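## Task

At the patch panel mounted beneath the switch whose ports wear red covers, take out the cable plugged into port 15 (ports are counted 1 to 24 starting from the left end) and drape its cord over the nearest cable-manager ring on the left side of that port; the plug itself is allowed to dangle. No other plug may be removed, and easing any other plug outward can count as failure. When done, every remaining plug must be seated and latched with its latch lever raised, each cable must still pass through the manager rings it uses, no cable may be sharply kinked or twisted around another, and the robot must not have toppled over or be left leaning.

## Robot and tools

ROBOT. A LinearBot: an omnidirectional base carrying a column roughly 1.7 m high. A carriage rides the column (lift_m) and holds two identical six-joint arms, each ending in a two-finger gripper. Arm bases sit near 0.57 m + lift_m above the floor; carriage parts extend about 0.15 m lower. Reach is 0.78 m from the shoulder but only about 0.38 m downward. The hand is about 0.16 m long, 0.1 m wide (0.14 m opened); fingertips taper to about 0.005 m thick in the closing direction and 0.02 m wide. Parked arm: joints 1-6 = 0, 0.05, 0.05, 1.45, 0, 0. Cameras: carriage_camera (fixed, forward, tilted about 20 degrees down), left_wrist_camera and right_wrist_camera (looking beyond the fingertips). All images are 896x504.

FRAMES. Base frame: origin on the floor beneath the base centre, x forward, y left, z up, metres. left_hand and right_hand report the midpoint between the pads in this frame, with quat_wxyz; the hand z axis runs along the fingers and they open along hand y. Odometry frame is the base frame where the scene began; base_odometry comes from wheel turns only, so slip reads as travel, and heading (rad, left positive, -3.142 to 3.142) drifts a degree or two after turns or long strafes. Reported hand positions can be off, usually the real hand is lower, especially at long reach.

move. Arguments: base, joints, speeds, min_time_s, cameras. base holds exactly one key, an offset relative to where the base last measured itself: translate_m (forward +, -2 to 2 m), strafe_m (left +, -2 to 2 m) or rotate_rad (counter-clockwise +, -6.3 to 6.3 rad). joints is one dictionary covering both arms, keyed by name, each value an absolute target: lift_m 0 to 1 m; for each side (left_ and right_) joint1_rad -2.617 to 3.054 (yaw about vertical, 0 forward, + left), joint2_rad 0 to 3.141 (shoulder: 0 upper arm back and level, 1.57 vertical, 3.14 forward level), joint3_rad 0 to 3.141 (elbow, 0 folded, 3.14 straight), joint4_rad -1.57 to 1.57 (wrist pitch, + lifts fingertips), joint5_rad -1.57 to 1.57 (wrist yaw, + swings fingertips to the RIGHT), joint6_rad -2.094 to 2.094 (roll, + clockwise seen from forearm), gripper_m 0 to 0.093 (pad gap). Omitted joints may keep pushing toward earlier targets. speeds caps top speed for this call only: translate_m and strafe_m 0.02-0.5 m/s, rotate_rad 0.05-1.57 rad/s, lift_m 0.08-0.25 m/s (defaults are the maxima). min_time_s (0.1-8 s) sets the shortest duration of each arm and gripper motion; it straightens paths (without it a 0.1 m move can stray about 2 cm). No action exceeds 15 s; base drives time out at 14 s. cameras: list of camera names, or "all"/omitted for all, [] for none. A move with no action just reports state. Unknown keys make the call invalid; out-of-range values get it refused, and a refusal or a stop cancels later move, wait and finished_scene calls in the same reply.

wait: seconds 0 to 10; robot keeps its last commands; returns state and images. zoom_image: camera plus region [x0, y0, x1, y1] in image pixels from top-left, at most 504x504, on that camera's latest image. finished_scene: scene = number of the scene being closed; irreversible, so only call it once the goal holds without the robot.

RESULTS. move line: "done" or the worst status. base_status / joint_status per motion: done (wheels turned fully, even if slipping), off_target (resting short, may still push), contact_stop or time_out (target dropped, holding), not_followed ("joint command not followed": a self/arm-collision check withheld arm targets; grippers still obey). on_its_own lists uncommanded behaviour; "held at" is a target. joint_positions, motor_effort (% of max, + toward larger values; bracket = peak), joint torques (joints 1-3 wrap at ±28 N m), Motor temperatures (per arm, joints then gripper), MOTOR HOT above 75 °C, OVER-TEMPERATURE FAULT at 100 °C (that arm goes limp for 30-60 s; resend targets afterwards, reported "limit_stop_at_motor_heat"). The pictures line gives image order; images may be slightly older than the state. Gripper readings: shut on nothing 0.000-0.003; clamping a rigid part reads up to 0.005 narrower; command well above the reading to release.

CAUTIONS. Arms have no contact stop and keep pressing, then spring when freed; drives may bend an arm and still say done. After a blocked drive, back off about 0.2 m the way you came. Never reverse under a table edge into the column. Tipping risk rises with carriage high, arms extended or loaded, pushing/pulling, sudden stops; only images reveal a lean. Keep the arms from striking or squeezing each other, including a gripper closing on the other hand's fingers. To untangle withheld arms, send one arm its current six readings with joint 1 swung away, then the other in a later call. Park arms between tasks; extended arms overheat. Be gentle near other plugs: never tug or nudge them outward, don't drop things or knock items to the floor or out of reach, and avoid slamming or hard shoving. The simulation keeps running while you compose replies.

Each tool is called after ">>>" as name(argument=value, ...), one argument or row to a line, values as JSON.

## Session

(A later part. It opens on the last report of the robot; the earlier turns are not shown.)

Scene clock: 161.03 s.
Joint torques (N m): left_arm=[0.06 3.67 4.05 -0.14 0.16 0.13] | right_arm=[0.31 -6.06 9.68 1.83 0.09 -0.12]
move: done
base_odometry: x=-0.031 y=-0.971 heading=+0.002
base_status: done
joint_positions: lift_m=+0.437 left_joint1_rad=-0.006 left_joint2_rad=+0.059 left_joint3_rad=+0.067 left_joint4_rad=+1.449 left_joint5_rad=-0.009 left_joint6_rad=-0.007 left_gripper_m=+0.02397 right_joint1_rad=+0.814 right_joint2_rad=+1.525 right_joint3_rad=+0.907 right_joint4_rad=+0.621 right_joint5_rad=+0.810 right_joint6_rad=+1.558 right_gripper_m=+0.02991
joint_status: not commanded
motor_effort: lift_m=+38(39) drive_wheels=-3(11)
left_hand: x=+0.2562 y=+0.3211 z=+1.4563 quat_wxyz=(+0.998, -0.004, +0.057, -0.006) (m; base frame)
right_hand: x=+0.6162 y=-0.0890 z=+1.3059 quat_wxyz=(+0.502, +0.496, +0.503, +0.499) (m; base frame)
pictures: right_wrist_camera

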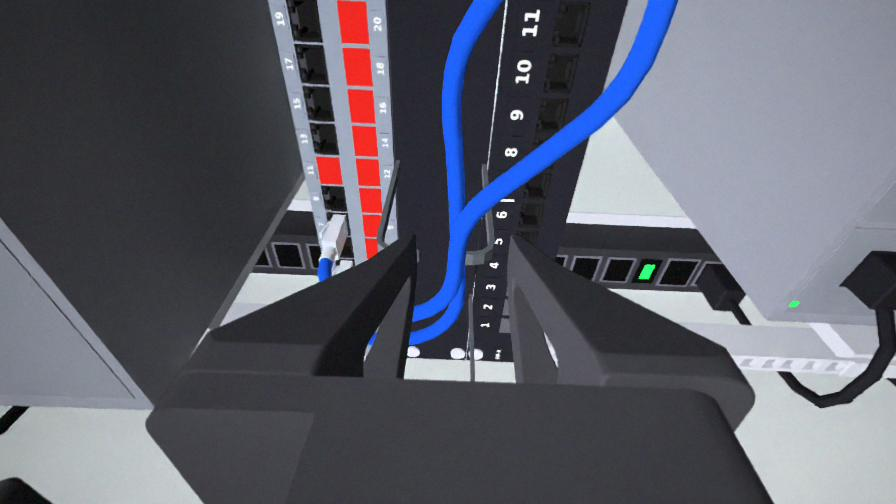

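>>> move(
  base={"translate_m":0.02},
  speeds={"translate_m":0.04},
  cameras=["right_wrist_camera"],
)

>>> zoom_image(
  camera="right_wrist_camera",
  region=[370, 120, 570, 320],
)

Scene clock: 162.20 s.
Joint torques (N m): left_arm=[0.1 3.75 4.33 -0.14 0.15 0.14] | right_arm=[-3.6 -5.86 9.59 1.9 -0.61 -0.18]
Motor temperatures (°C): left_arm=[32 48 48 41 29 27 30] | right_arm=[30 33 50 43 28 28 28]
move: done
base_odometry: x=-0.011 y=-0.971 heading=+0.002
base_status: done
joint_positions: lift_m=+0.437 left_joint1_rad=-0.006 left_joint2_rad=+0.059 left_joint3_rad=+0.067 left_joint4_rad=+1.450 left_joint5_rad=-0.009 left_joint6_rad=-0.007 left_gripper_m=+0.02397 right_joint1_rad=+0.855 right_joint2_rad=+1.522 right_joint3_rad=+0.907 right_joint4_rad=+0.611 right_joint5_rad=+0.882 right_joint6_rad=+1.563 right_gripper_m=+0.02991
joint_status: not commanded
motor_effort: lift_m=+38(38) drive_wheels=+4(13)
left_hand: x=+0.2560 y=+0.3211 z=+1.4563 quat_wxyz=(+0.998, -0.004, +0.057, -0.006) (m; base frame)
right_hand: x=+0.6062 y=-0.0860 z=+1.3053 quat_wxyz=(+0.509, +0.505, +0.496, +0.490) (m; base frame)
pictures: right_wrist_camera

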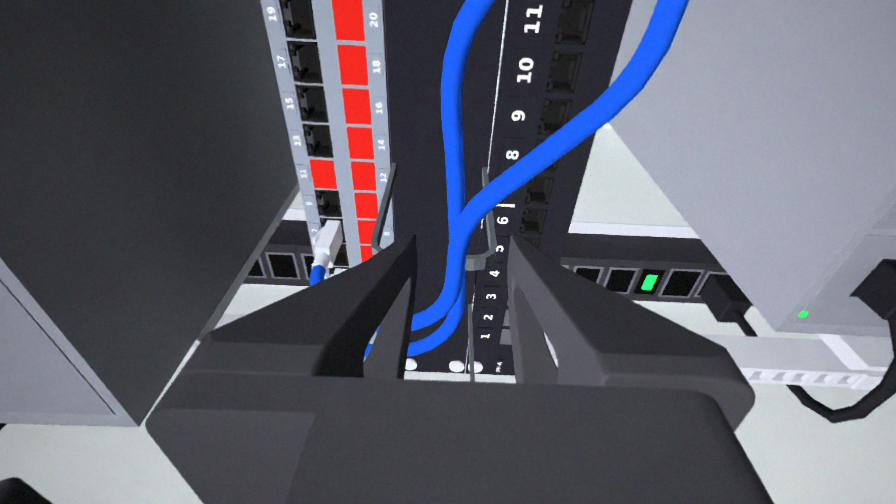

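Scaled by 2.520 from the camera's 896x504 image, which has a finer 1280x720 frame.

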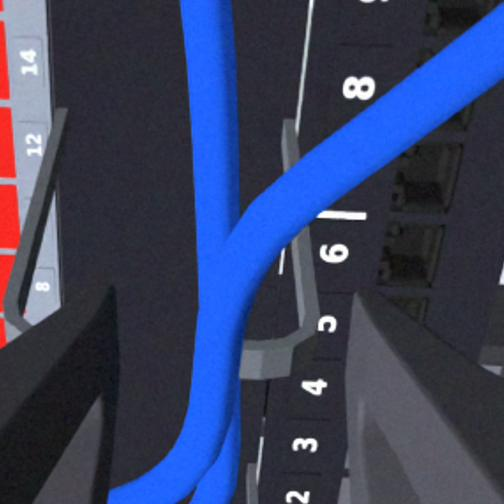

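>>> move(
  joints={"right_gripper_m":0.006},
  min_time_s=2,
  cameras=["right_wrist_camera"],
)

>>> zoom_image(
  camera="right_wrist_camera",
  region=[370, 120, 570, 320],
)

Scene clock: 164.93 s.
Joint torques (N m): left_arm=[0.1 3.71 4.41 -0.16 0.12 0.18] | right_arm=[-3.62 -5.72 9.59 1.77 -0.49 -0.19]
move: done
base_odometry: x=-0.011 y=-0.971 heading=+0.002
base_status: not commanded
joint_positions: lift_m=+0.437 left_joint1_rad=-0.006 left_joint2_rad=+0.059 left_joint3_rad=+0.067 left_joint4_rad=+1.450 left_joint5_rad=-0.009 left_joint6_rad=-0.007 left_gripper_m=+0.02397 right_joint1_rad=+0.855 right_joint2_rad=+1.521 right_joint3_rad=+0.907 right_joint4_rad=+0.622 right_joint5_rad=+0.869 right_joint6_rad=+1.563 right_gripper_m=+0.00617
joint_status: all done
motor_effort: lift_m=+38(39) drive_wheels=+4(5)
left_hand: x=+0.2560 y=+0.3211 z=+1.4563 quat_wxyz=(+0.998, -0.004, +0.057, -0.006) (m; base frame)
right_hand: x=+0.6062 y=-0.0840 z=+1.3078 quat_wxyz=(+0.505, +0.502, +0.495, +0.498) (m; base frame)
pictures: right_wrist_camera

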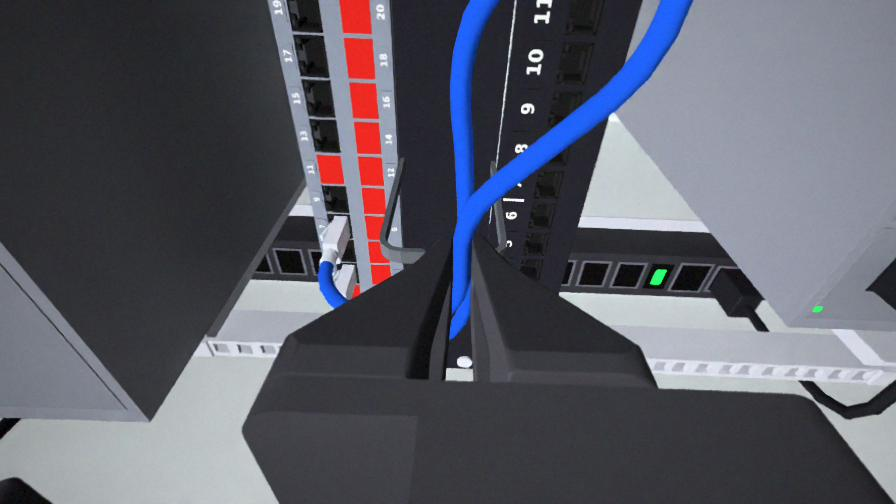

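Scaled by 2.520 from the camera's 896x504 image, which has a finer 1280x720 frame.

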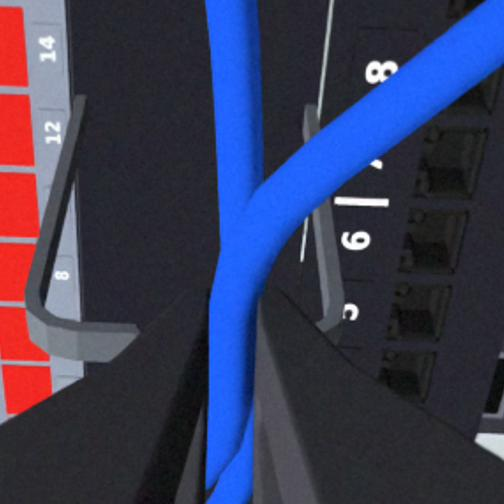

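>>> move(
  joints={"right_gripper_m":0.002},
  min_time_s=1,
  cameras=["right_wrist_camera"],
)

>>> zoom_image(
  camera="right_wrist_camera",
  region=[370, 180, 570, 380],
)

Scene clock: 166.40 s.
Joint torques (N m): left_arm=[-0.1 3.71 4.44 -0.12 0.14 0.14] | right_arm=[-3.63 -5.71 9.63 1.79 -0.5 -0.19]
move: done
base_odometry: x=-0.011 y=-0.971 heading=+0.002
base_status: not commanded
joint_positions: lift_m=+0.437 left_joint1_rad=-0.006 left_joint2_rad=+0.059 left_joint3_rad=+0.067 left_joint4_rad=+1.450 left_joint5_rad=-0.009 left_joint6_rad=-0.007 left_gripper_m=+0.02397 right_joint1_rad=+0.855 right_joint2_rad=+1.521 right_joint3_rad=+0.907 right_joint4_rad=+0.621 right_joint5_rad=+0.869 right_joint6_rad=+1.563 right_gripper_m=+0.00410
joint_status: all done
motor_effort: lift_m=+38(39) drive_wheels=+6(6)
left_hand: x=+0.2560 y=+0.3211 z=+1.4563 quat_wxyz=(+0.998, -0.004, +0.057, -0.006) (m; base frame)
right_hand: x=+0.6062 y=-0.0840 z=+1.3075 quat_wxyz=(+0.505, +0.502, +0.496, +0.497) (m; base frame)
pictures: right_wrist_camera

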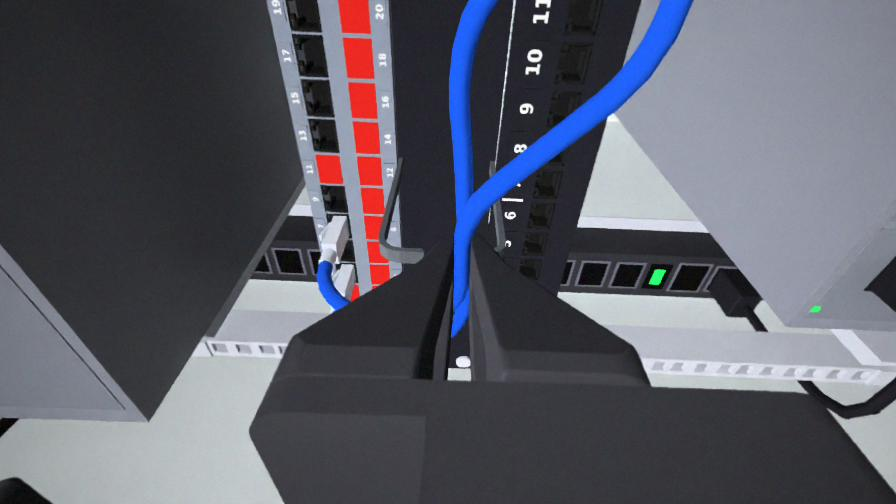

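Scaled by 2.520 from the camera's 896x504 image, which has a finer 1280x720 frame.

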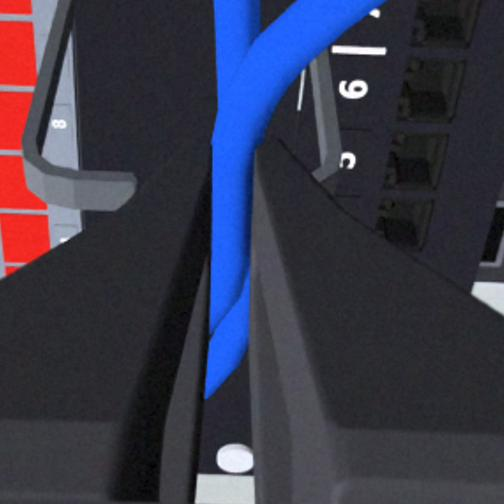

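>>> move(
  joints={"left_joint1_rad":-1.526,"left_joint2_rad":1.314,"left_joint3_rad":1.036,"left_joint4_rad":0.278,"left_joint5_rad":-1.526,"left_joint6_rad":0},
  min_time_s=3,
  cameras=["left_wrist_camera"],
)

>>> zoom_image(
  camera="left_wrist_camera",
  region=[520, 20, 720, 200],
)

Scene clock: 170.50 s.
Joint torques (N m): left_arm=[-1.02 -5.12 10.7 1.46 -0.17 -0.01] | right_arm=[-3.49 -5.7 9.61 1.8 -0.45 -0.18]
move: done
base_odometry: x=-0.011 y=-0.971 heading=+0.002
base_status: not commanded
joint_positions: lift_m=+0.437 left_joint1_rad=-1.521 left_joint2_rad=+1.303 left_joint3_rad=+1.004 left_joint4_rad=+0.291 left_joint5_rad=-1.515 left_joint6_rad=+0.005 left_gripper_m=+0.02398 right_joint1_rad=+0.853 right_joint2_rad=+1.521 right_joint3_rad=+0.907 right_joint4_rad=+0.619 right_joint5_rad=+0.865 right_joint6_rad=+1.563 right_gripper_m=+0.00409
joint_status: all done
motor_effort: lift_m=+38(39) drive_wheels=+6(7)
left_hand: x=+0.4126 y=+0.0431 z=+1.3738 quat_wxyz=(+0.707, +0.006, +0.707, +0.002) (m; base frame)
right_hand: x=+0.6065 y=-0.0840 z=+1.3074 quat_wxyz=(+0.505, +0.501, +0.497, +0.497) (m; base frame)
pictures: left_wrist_camera

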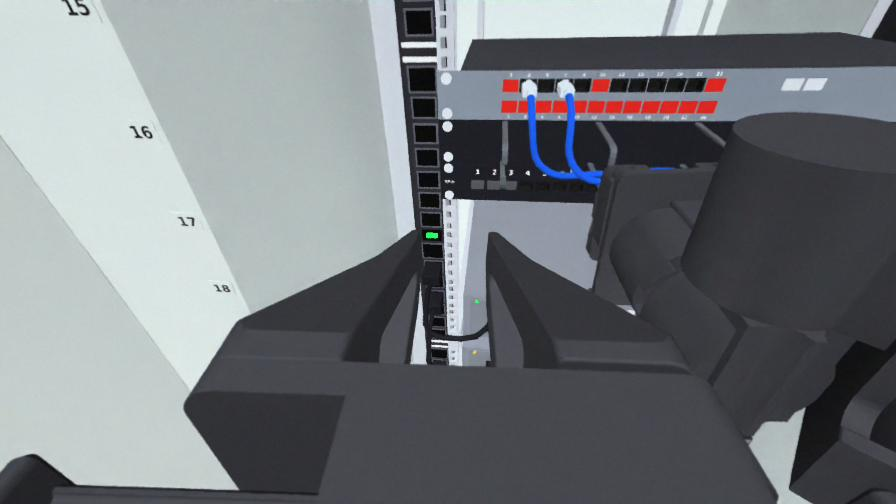

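Scaled by 2.520 from the camera's 896x504 image, which has a finer 1280x720 frame.

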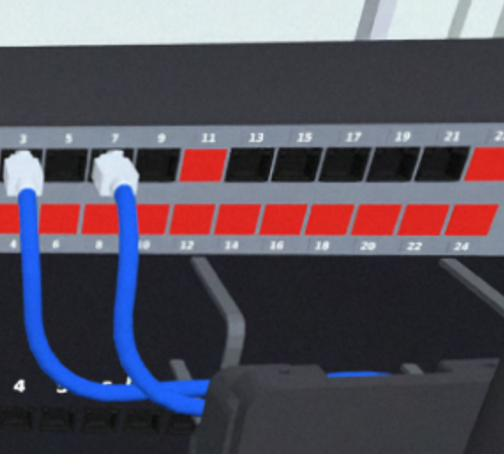

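>>> move(
  base={"translate_m":-0.045},
  speeds={"translate_m":0.04},
  cameras=["left_wrist_camera","right_wrist_camera"],
)

>>> zoom_image(
  camera="left_wrist_camera",
  region=[520, 60, 720, 240],
)

>>> zoom_image(
  camera="right_wrist_camera",
  region=[370, 120, 570, 380],
)

Scene clock: 172.43 s.
Joint torques (N m): left_arm=[-0.73 -5.24 10.56 1.42 -0.09 0.01] | right_arm=[0.28 -6.06 7.86 1.46 0.16 -0.18]
move: done
base_odometry: x=-0.056 y=-0.971 heading=+0.002
base_status: done
joint_positions: lift_m=+0.437 left_joint1_rad=-1.523 left_joint2_rad=+1.303 left_joint3_rad=+1.004 left_joint4_rad=+0.289 left_joint5_rad=-1.517 left_joint6_rad=+0.005 left_gripper_m=+0.02398 right_joint1_rad=+0.813 right_joint2_rad=+1.522 right_joint3_rad=+0.929 right_joint4_rad=+0.650 right_joint5_rad=+0.800 right_joint6_rad=+1.563 right_gripper_m=+0.00407
joint_status: not commanded
motor_effort: lift_m=+39(39) drive_wheels=-2(12)
left_hand: x=+0.4122 y=+0.0432 z=+1.3737 quat_wxyz=(+0.707, +0.007, +0.707, +0.003) (m; base frame)
right_hand: x=+0.6171 y=-0.0868 z=+1.3222 quat_wxyz=(+0.498, +0.495, +0.485, +0.522) (m; base frame)
pictures: left_wrist_camera, right_wrist_camera

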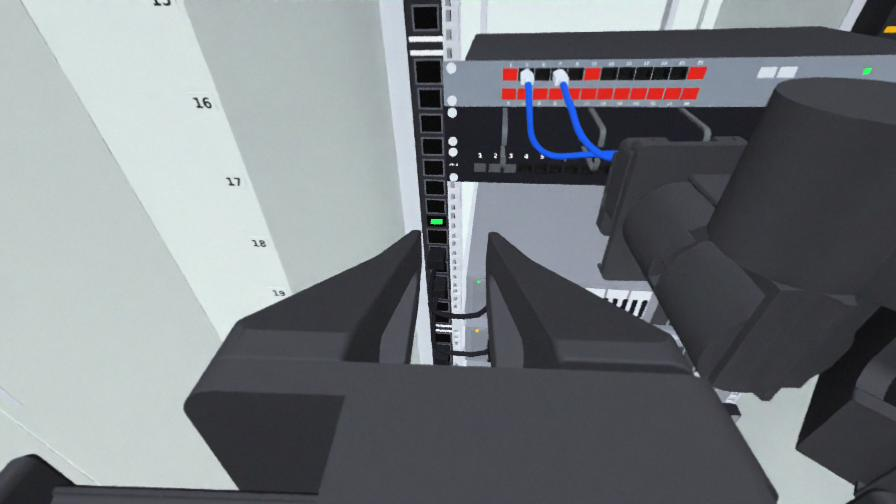

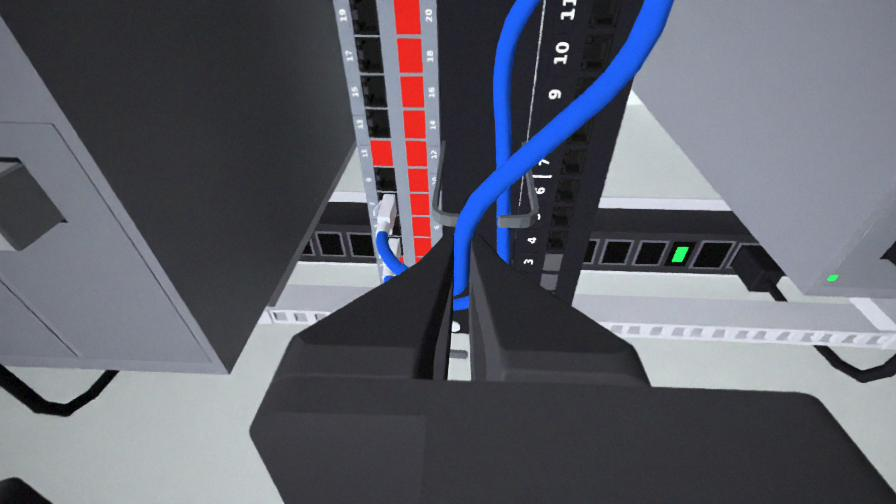

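Scaled by 2.520 from the camera's 896x504 image, which has a finer 1280x720 frame.

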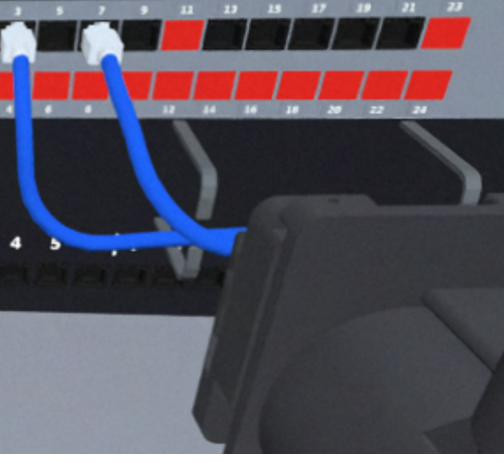

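Scaled by 1.938 from the camera's 896x504 image, which has a finer 1280x720 frame.

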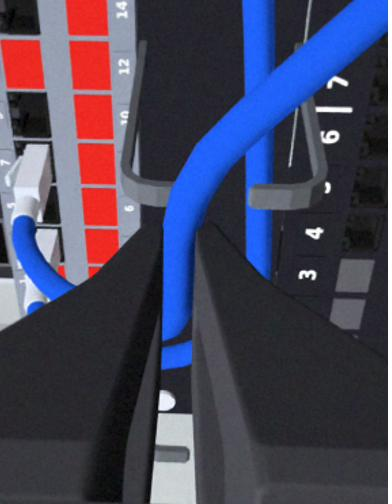

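>>> move(
  joints={"lift_m":0.429},
  cameras=["left_wrist_camera","right_wrist_camera"],
)

>>> zoom_image(
  camera="right_wrist_camera",
  region=[370, 120, 570, 320],
)

>>> zoom_image(
  camera="left_wrist_camera",
  region=[560, 80, 660, 180],
)

Scene clock: 173.27 s.
Joint torques (N m): left_arm=[-0.81 -5.63 10 1.45 -0.09 -0.01] | right_arm=[0.51 -6.02 7.47 1.31 0.21 -0.19]
move: done
base_odometry: x=-0.056 y=-0.971 heading=+0.002
base_status: not commanded
joint_positions: lift_m=+0.429 left_joint1_rad=-1.523 left_joint2_rad=+1.306 left_joint3_rad=+1.011 left_joint4_rad=+0.285 left_joint5_rad=-1.518 left_joint6_rad=+0.005 left_gripper_m=+0.02398 right_joint1_rad=+0.812 right_joint2_rad=+1.523 right_joint3_rad=+0.934 right_joint4_rad=+0.664 right_joint5_rad=+0.793 right_joint6_rad=+1.564 right_gripper_m=+0.00407
joint_status: all done
motor_effort: lift_m=+39(40) drive_wheels=-3(4)
left_hand: x=+0.4123 y=+0.0425 z=+1.3667 quat_wxyz=(+0.707, +0.007, +0.707, +0.004) (m; base frame)
right_hand: x=+0.6176 y=-0.0857 z=+1.3185 quat_wxyz=(+0.496, +0.494, +0.480, +0.529) (m; base frame)
pictures: left_wrist_camera, right_wrist_camera

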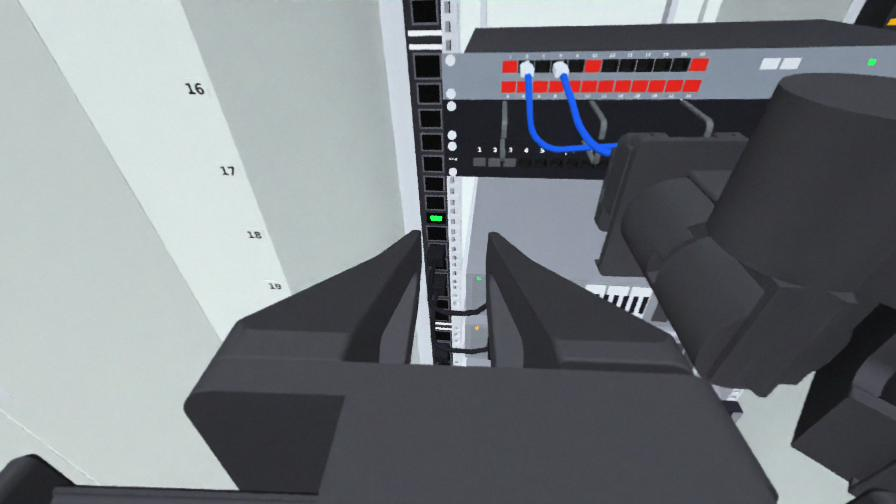

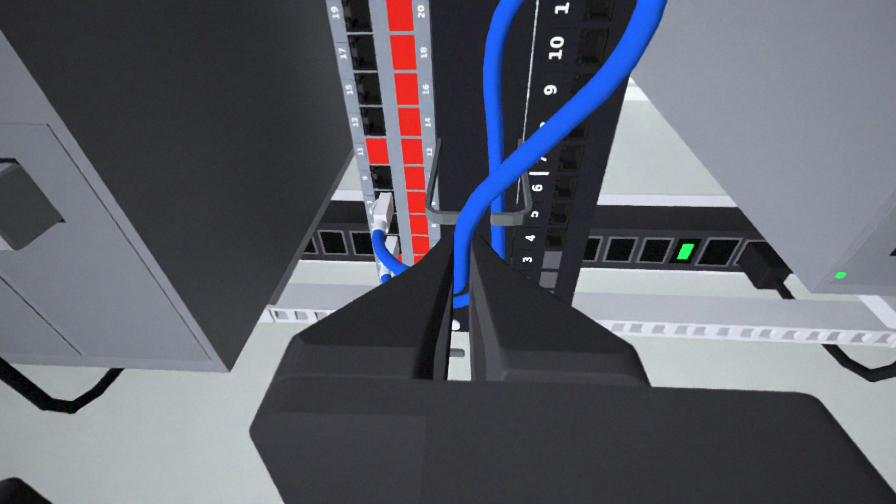

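Scaled by 2.520 from the camera's 896x504 image, which has a finer 1280x720 frame.

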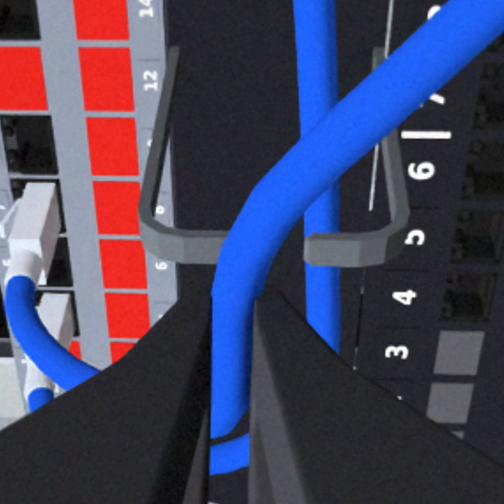

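Scaled by 5.040 from the camera's 896x504 image, which has a finer 1280x720 frame.

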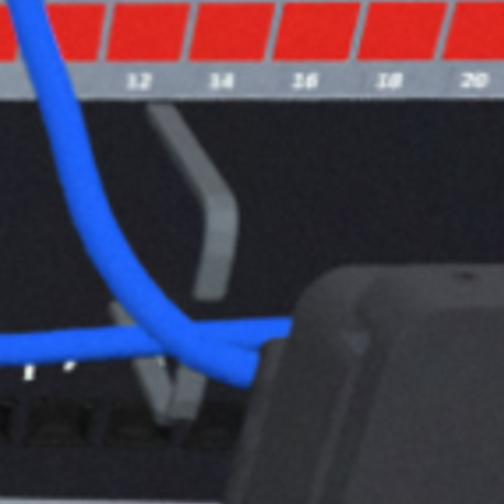

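>>> move(
  joints={"lift_m":0.434},
  cameras=["left_wrist_camera","right_wrist_camera"],
)

>>> zoom_image(
  camera="right_wrist_camera",
  region=[370, 120, 570, 320],
)

>>> zoom_image(
  camera="left_wrist_camera",
  region=[560, 80, 660, 180],
)

Scene clock: 174.87 s.
Joint torques (N m): left_arm=[-0.94 -5.68 9.74 1.46 -0.11 -0.01] | right_arm=[0.43 -6.19 7.58 1.4 0.2 -0.19]
move: done
base_odometry: x=-0.056 y=-0.971 heading=+0.002
base_status: not commanded
joint_positions: lift_m=+0.434 left_joint1_rad=-1.523 left_joint2_rad=+1.307 left_joint3_rad=+1.014 left_joint4_rad=+0.283 left_joint5_rad=-1.518 left_joint6_rad=+0.005 left_gripper_m=+0.02398 right_joint1_rad=+0.812 right_joint2_rad=+1.525 right_joint3_rad=+0.934 right_joint4_rad=+0.656 right_joint5_rad=+0.795 right_joint6_rad=+1.564 right_gripper_m=+0.00407
joint_status: all done
motor_effort: lift_m=+38(46) drive_wheels=-3(4)
left_hand: x=+0.4123 y=+0.0422 z=+1.3721 quat_wxyz=(+0.707, +0.007, +0.707, +0.004) (m; base frame)
right_hand: x=+0.6179 y=-0.0856 z=+1.3213 quat_wxyz=(+0.497, +0.494, +0.483, +0.526) (m; base frame)
pictures: left_wrist_camera, right_wrist_camera

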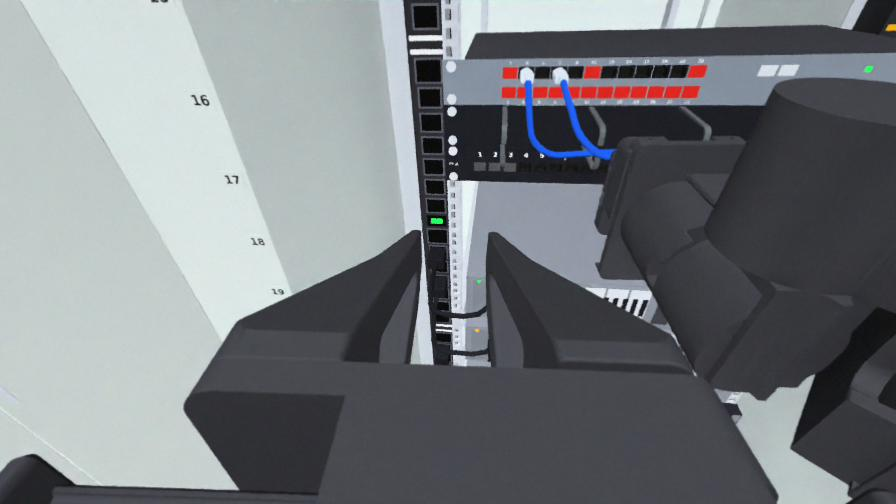

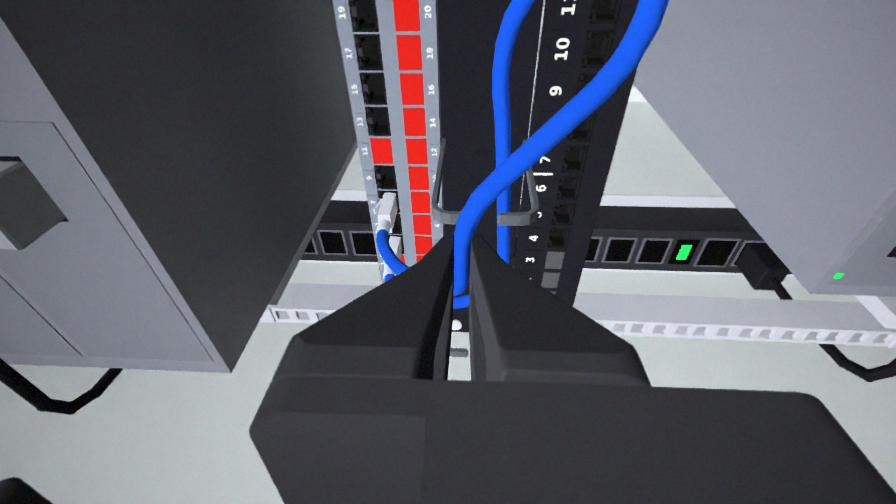

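Scaled by 2.520 from the camera's 896x504 image, which has a finer 1280x720 frame.

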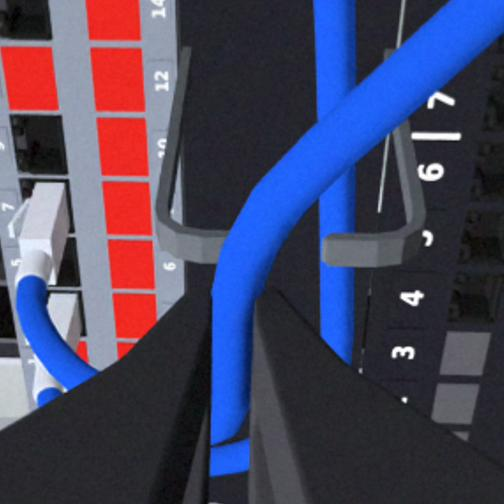

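Scaled by 5.040 from the camera's 896x504 image, which has a finer 1280x720 frame.

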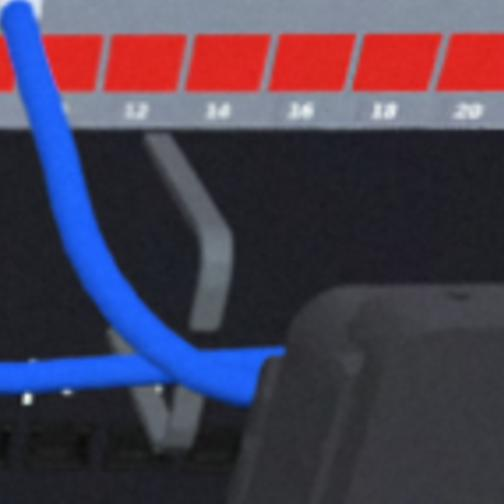

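>>> move(
  joints={"lift_m":0.430},
  base={"translate_m":0.02},
  speeds={"translate_m":0.03},
  cameras=["left_wrist_camera","right_wrist_camera"],
)

>>> zoom_image(
  camera="right_wrist_camera",
  region=[370, 120, 570, 320],
)

>>> zoom_image(
  camera="left_wrist_camera",
  region=[560, 80, 660, 180],
)

Scene clock: 176.40 s.
Joint torques (N m): left_arm=[-0.65 -5.98 9.69 1.51 -0.08 -0.01] | right_arm=[0.54 -6.17 7.43 1.74 0.14 -0.19]
move: done
base_odometry: x=-0.036 y=-0.971 heading=+0.002
base_status: done
joint_positions: lift_m=+0.430 left_joint1_rad=-1.524 left_joint2_rad=+1.309 left_joint3_rad=+1.014 left_joint4_rad=+0.281 left_joint5_rad=-1.519 left_joint6_rad=+0.005 left_gripper_m=+0.02398 right_joint1_rad=+0.812 right_joint2_rad=+1.525 right_joint3_rad=+0.934 right_joint4_rad=+0.627 right_joint5_rad=+0.803 right_joint6_rad=+1.564 right_gripper_m=+0.00407
joint_status: all done
motor_effort: lift_m=+38(39) drive_wheels=-2(9)
left_hand: x=+0.4120 y=+0.0417 z=+1.3676 quat_wxyz=(+0.707, +0.008, +0.707, +0.005) (m; base frame)
right_hand: x=+0.6181 y=-0.0868 z=+1.3117 quat_wxyz=(+0.499, +0.496, +0.491, +0.514) (m; base frame)
pictures: left_wrist_camera, right_wrist_camera

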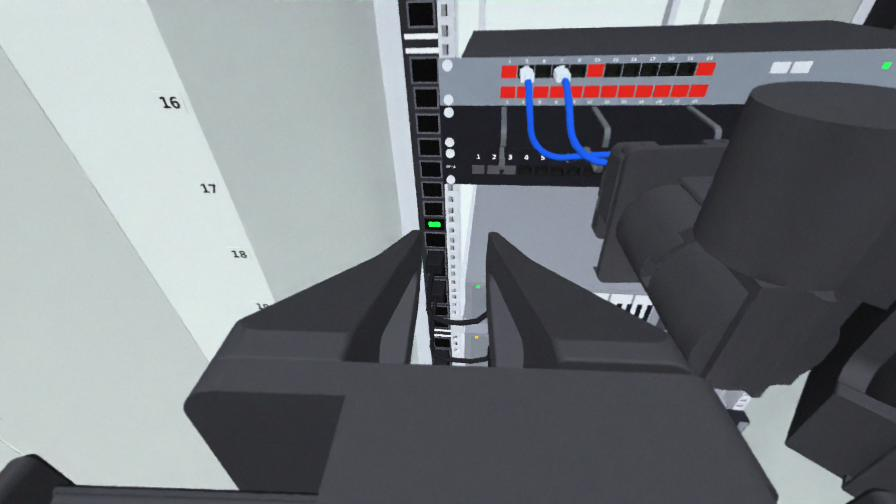

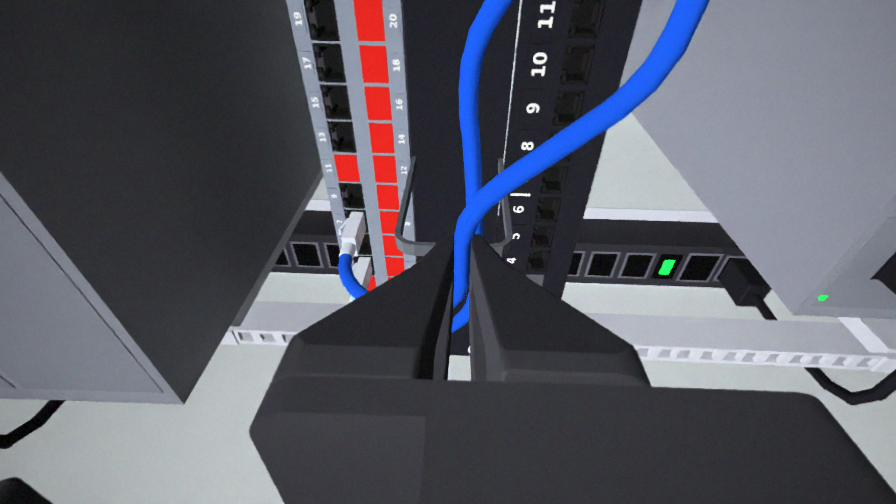

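Scaled by 2.520 from the camera's 896x504 image, which has a finer 1280x720 frame.

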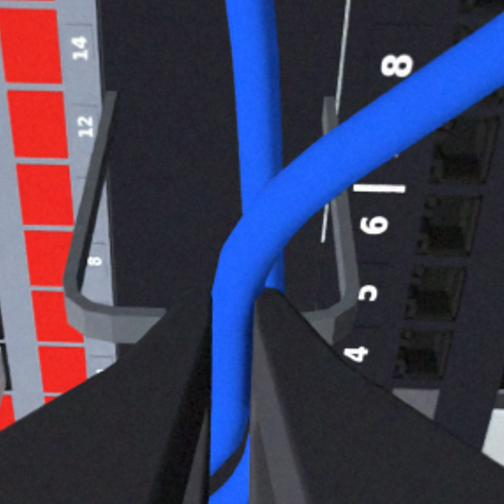

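Scaled by 5.040 from the camera's 896x504 image, which has a finer 1280x720 frame.

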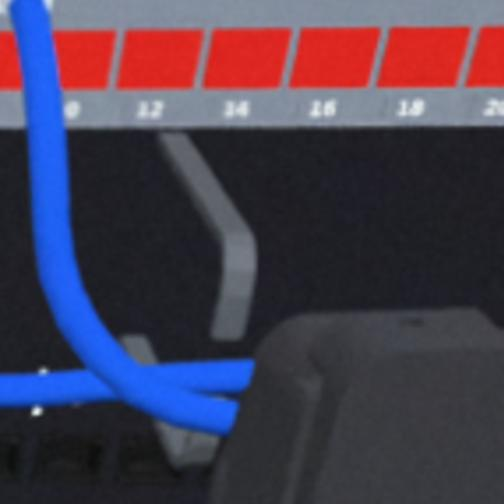

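>>> move(
  joints={"lift_m":0.434},
  cameras=["right_wrist_camera"],
)

>>> move(
  base={"translate_m":0.017},
  speeds={"translate_m":0.02},
  cameras=["left_wrist_camera","right_wrist_camera"],
)

>>> zoom_image(
  camera="right_wrist_camera",
  region=[370, 120, 570, 320],
)

>>> zoom_image(
  camera="left_wrist_camera",
  region=[560, 80, 660, 180],
)

Scene clock: 177.27 s.
Joint torques (N m): left_arm=[-0.69 -5.89 9.69 1.5 -0.03 -0.03] | right_arm=[0.49 -6.31 7.43 1.82 0.12 -0.19]
move: done
base_odometry: x=-0.036 y=-0.971 heading=+0.002
base_status: not commanded
joint_positions: lift_m=+0.434 left_joint1_rad=-1.524 left_joint2_rad=+1.309 left_joint3_rad=+1.017 left_joint4_rad=+0.282 left_joint5_rad=-1.519 left_joint6_rad=+0.005 left_gripper_m=+0.02398 right_joint1_rad=+0.812 right_joint2_rad=+1.526 right_joint3_rad=+0.934 right_joint4_rad=+0.621 right_joint5_rad=+0.805 right_joint6_rad=+1.564 right_gripper_m=+0.00407
joint_status: all done
motor_effort: lift_m=+39(45) drive_wheels=-1(2)
left_hand: x=+0.4120 y=+0.0417 z=+1.3724 quat_wxyz=(+0.707, +0.007, +0.707, +0.004) (m; base frame)
right_hand: x=+0.6183 y=-0.0870 z=+1.3138 quat_wxyz=(+0.500, +0.497, +0.493, +0.510) (m; base frame)
pictures: right_wrist_camera

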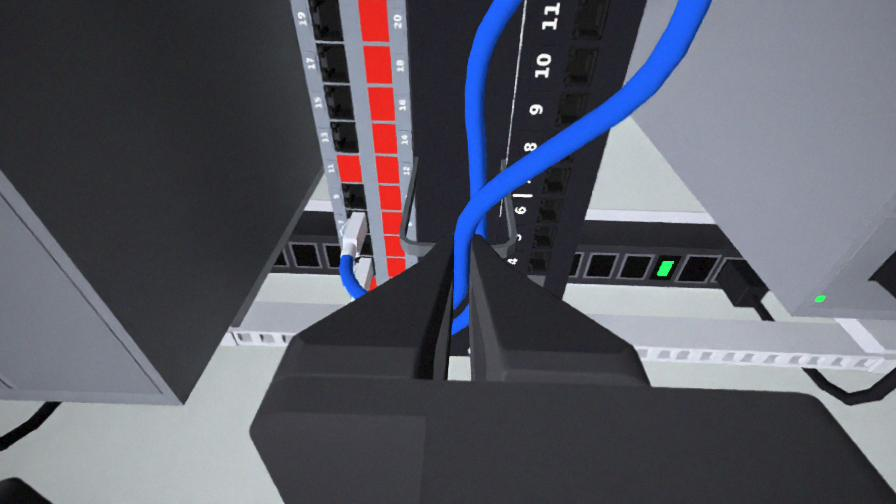

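Scene clock: 178.50 s.
Joint torques (N m): left_arm=[-0.94 -5.89 9.66 1.52 -0.09 0.03] | right_arm=[-1.72 -6.39 7.49 1.91 -0.3 -0.19]
move: done
base_odometry: x=-0.019 y=-0.971 heading=+0.002
base_status: done
joint_positions: lift_m=+0.434 left_joint1_rad=-1.524 left_joint2_rad=+1.309 left_joint3_rad=+1.017 left_joint4_rad=+0.282 left_joint5_rad=-1.519 left_joint6_rad=+0.005 left_gripper_m=+0.02398 right_joint1_rad=+0.834 right_joint2_rad=+1.526 right_joint3_rad=+0.933 right_joint4_rad=+0.611 right_joint5_rad=+0.850 right_joint6_rad=+1.564 right_gripper_m=+0.00407
joint_status: not commanded
motor_effort: lift_m=+39(39) drive_wheels=+4(9)
left_hand: x=+0.4120 y=+0.0417 z=+1.3724 quat_wxyz=(+0.707, +0.007, +0.707, +0.004) (m; base frame)
right_hand: x=+0.6133 y=-0.0864 z=+1.3113 quat_wxyz=(+0.505, +0.503, +0.492, +0.500) (m; base frame)
pictures: left_wrist_camera, right_wrist_camera

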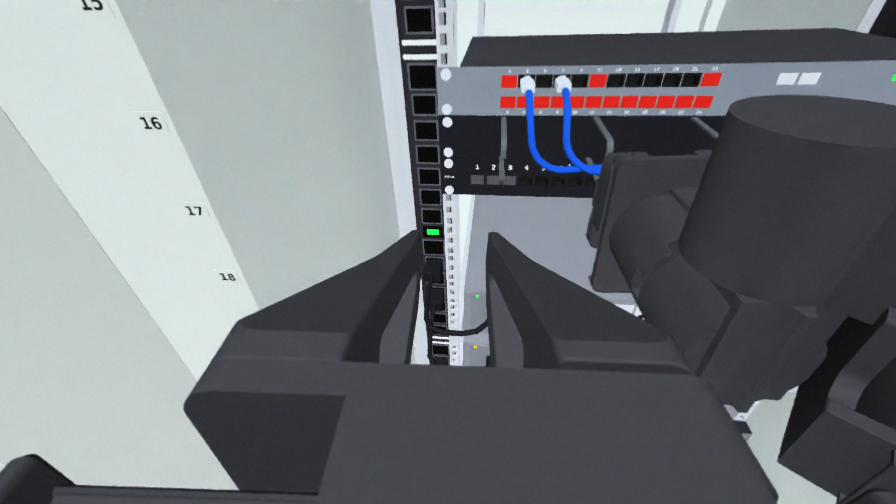

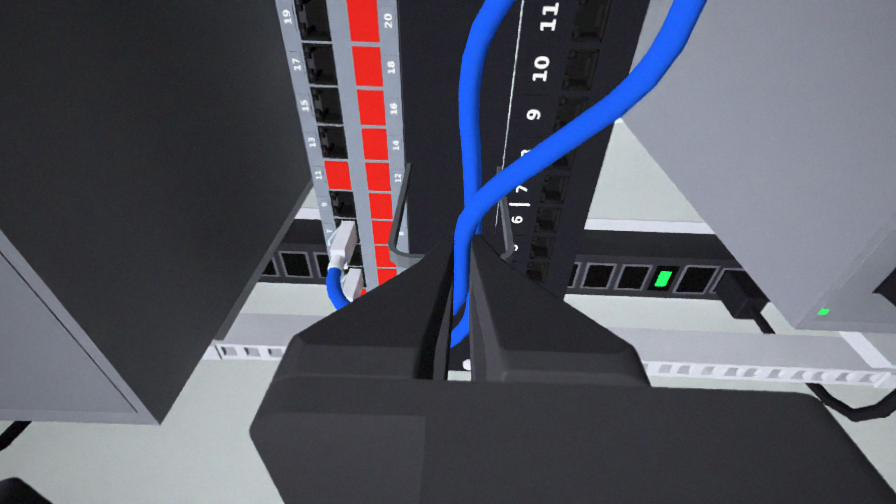

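Scaled by 2.520 from the camera's 896x504 image, which has a finer 1280x720 frame.

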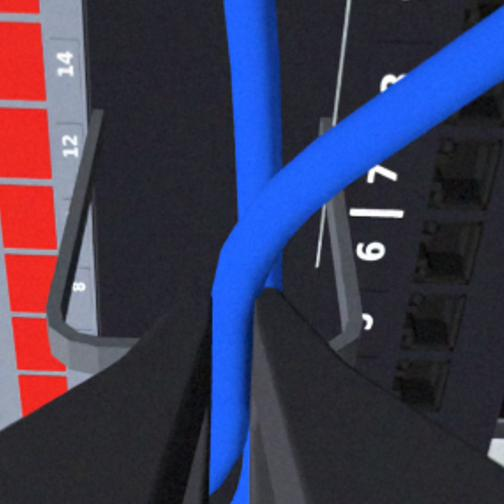

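Scaled by 5.040 from the camera's 896x504 image, which has a finer 1280x720 frame.

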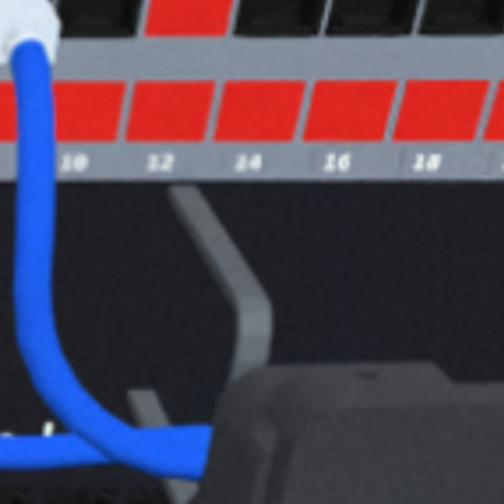

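>>> move(
  base={"translate_m":-0.02},
  speeds={"translate_m":0.03},
  cameras=[],
)

>>> move(
  base={"strafe_m":-0.014},
  speeds={"strafe_m":0.02},
  joints={"right_gripper_m":0.006},
  cameras=["left_wrist_camera","right_wrist_camera"],
)

>>> zoom_image(
  camera="right_wrist_camera",
  region=[370, 120, 570, 320],
)

>>> zoom_image(
  camera="left_wrist_camera",
  region=[560, 80, 660, 180],
)

Scene clock: 180.27 s.
Joint torques (N m): left_arm=[-0.53 -5.89 9.63 1.52 -0.08 0] | right_arm=[-0.16 -6.43 7.53 1.83 0 -0.19]
Motor temperatures (°C): left_arm=[32 43 49 40 29 27 30] | right_arm=[30 34 50 42 28 28 28]
move: done
base_odometry: x=-0.039 y=-0.971 heading=+0.002
base_status: done
joint_positions: lift_m=+0.434 left_joint1_rad=-1.525 left_joint2_rad=+1.309 left_joint3_rad=+1.017 left_joint4_rad=+0.282 left_joint5_rad=-1.519 left_joint6_rad=+0.005 left_gripper_m=+0.02398 right_joint1_rad=+0.819 right_joint2_rad=+1.527 right_joint3_rad=+0.933 right_joint4_rad=+0.620 right_joint5_rad=+0.817 right_joint6_rad=+1.564 right_gripper_m=+0.00407
joint_status: not commanded
motor_effort: lift_m=+39(39) drive_wheels=-1(8)
left_hand: x=+0.4118 y=+0.0416 z=+1.3724 quat_wxyz=(+0.707, +0.007, +0.707, +0.004) (m; base frame)
right_hand: x=+0.6170 y=-0.0866 z=+1.3126 quat_wxyz=(+0.501, +0.498, +0.493, +0.508) (m; base frame)
pictures: none
No camera images: "cameras" was empty.

Scene clock: 181.37 s.
Joint torques (N m): left_arm=[-0.62 -5.86 9.51 1.52 -0.06 -0.01] | right_arm=[-0.12 -6.52 7.56 1.7 0.2 -0.19]
move: done
base_odometry: x=-0.039 y=-0.985 heading=+0.003
base_status: done
joint_positions: lift_m=+0.434 left_joint1_rad=-1.525 left_joint2_rad=+1.309 left_joint3_rad=+1.017 left_joint4_rad=+0.282 left_joint5_rad=-1.519 left_joint6_rad=+0.005 left_gripper_m=+0.02398 right_joint1_rad=+0.819 right_joint2_rad=+1.527 right_joint3_rad=+0.933 right_joint4_rad=+0.631 right_joint5_rad=+0.797 right_joint6_rad=+1.564 right_gripper_m=+0.00604
joint_status: all done
motor_effort: lift_m=+39(39) drive_wheels=+3(10)
left_hand: x=+0.4118 y=+0.0416 z=+1.3724 quat_wxyz=(+0.707, +0.007, +0.707, +0.004) (m; base frame)
right_hand: x=+0.6169 y=-0.0832 z=+1.3148 quat_wxyz=(+0.496, +0.493, +0.494, +0.516) (m; base frame)
pictures: left_wrist_camera, right_wrist_camera

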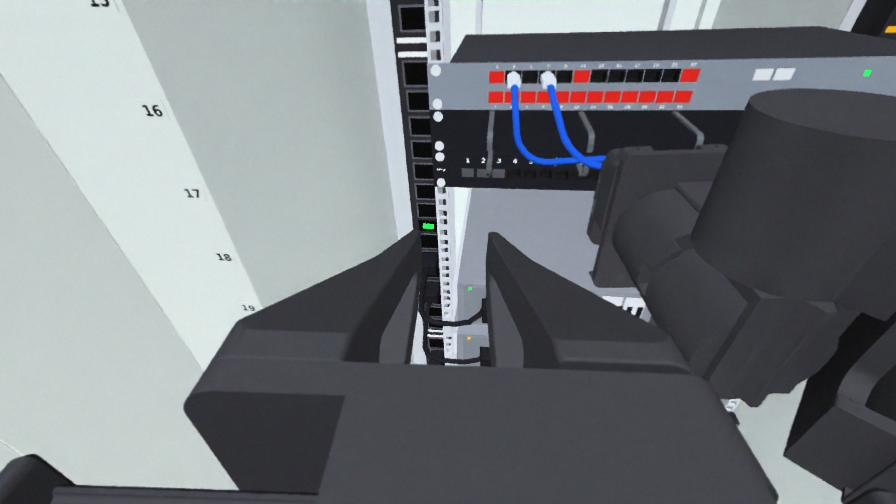

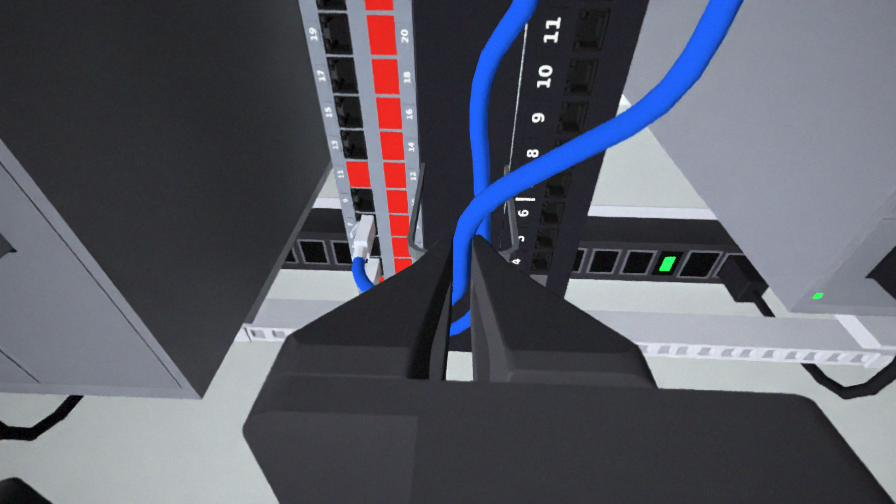

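Scaled by 2.520 from the camera's 896x504 image, which has a finer 1280x720 frame.

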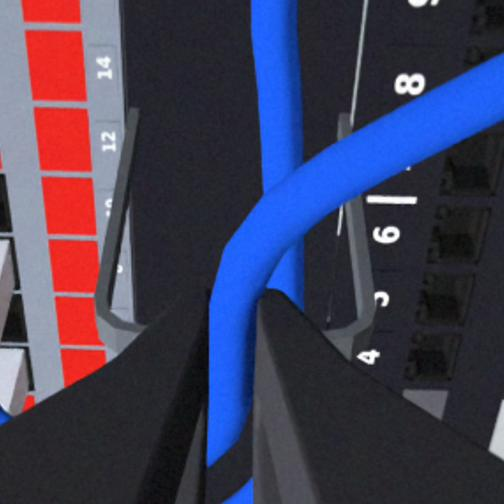

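Scaled by 5.040 from the camera's 896x504 image, which has a finer 1280x720 frame.

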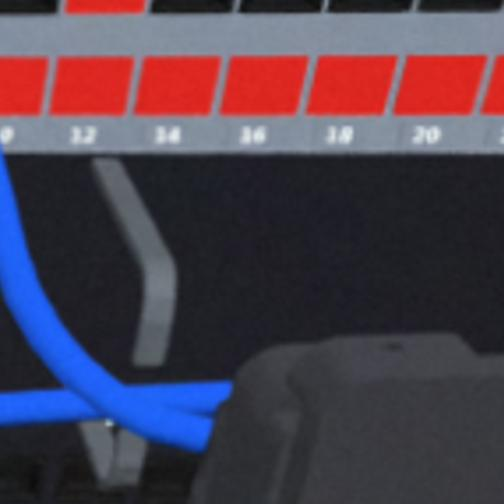

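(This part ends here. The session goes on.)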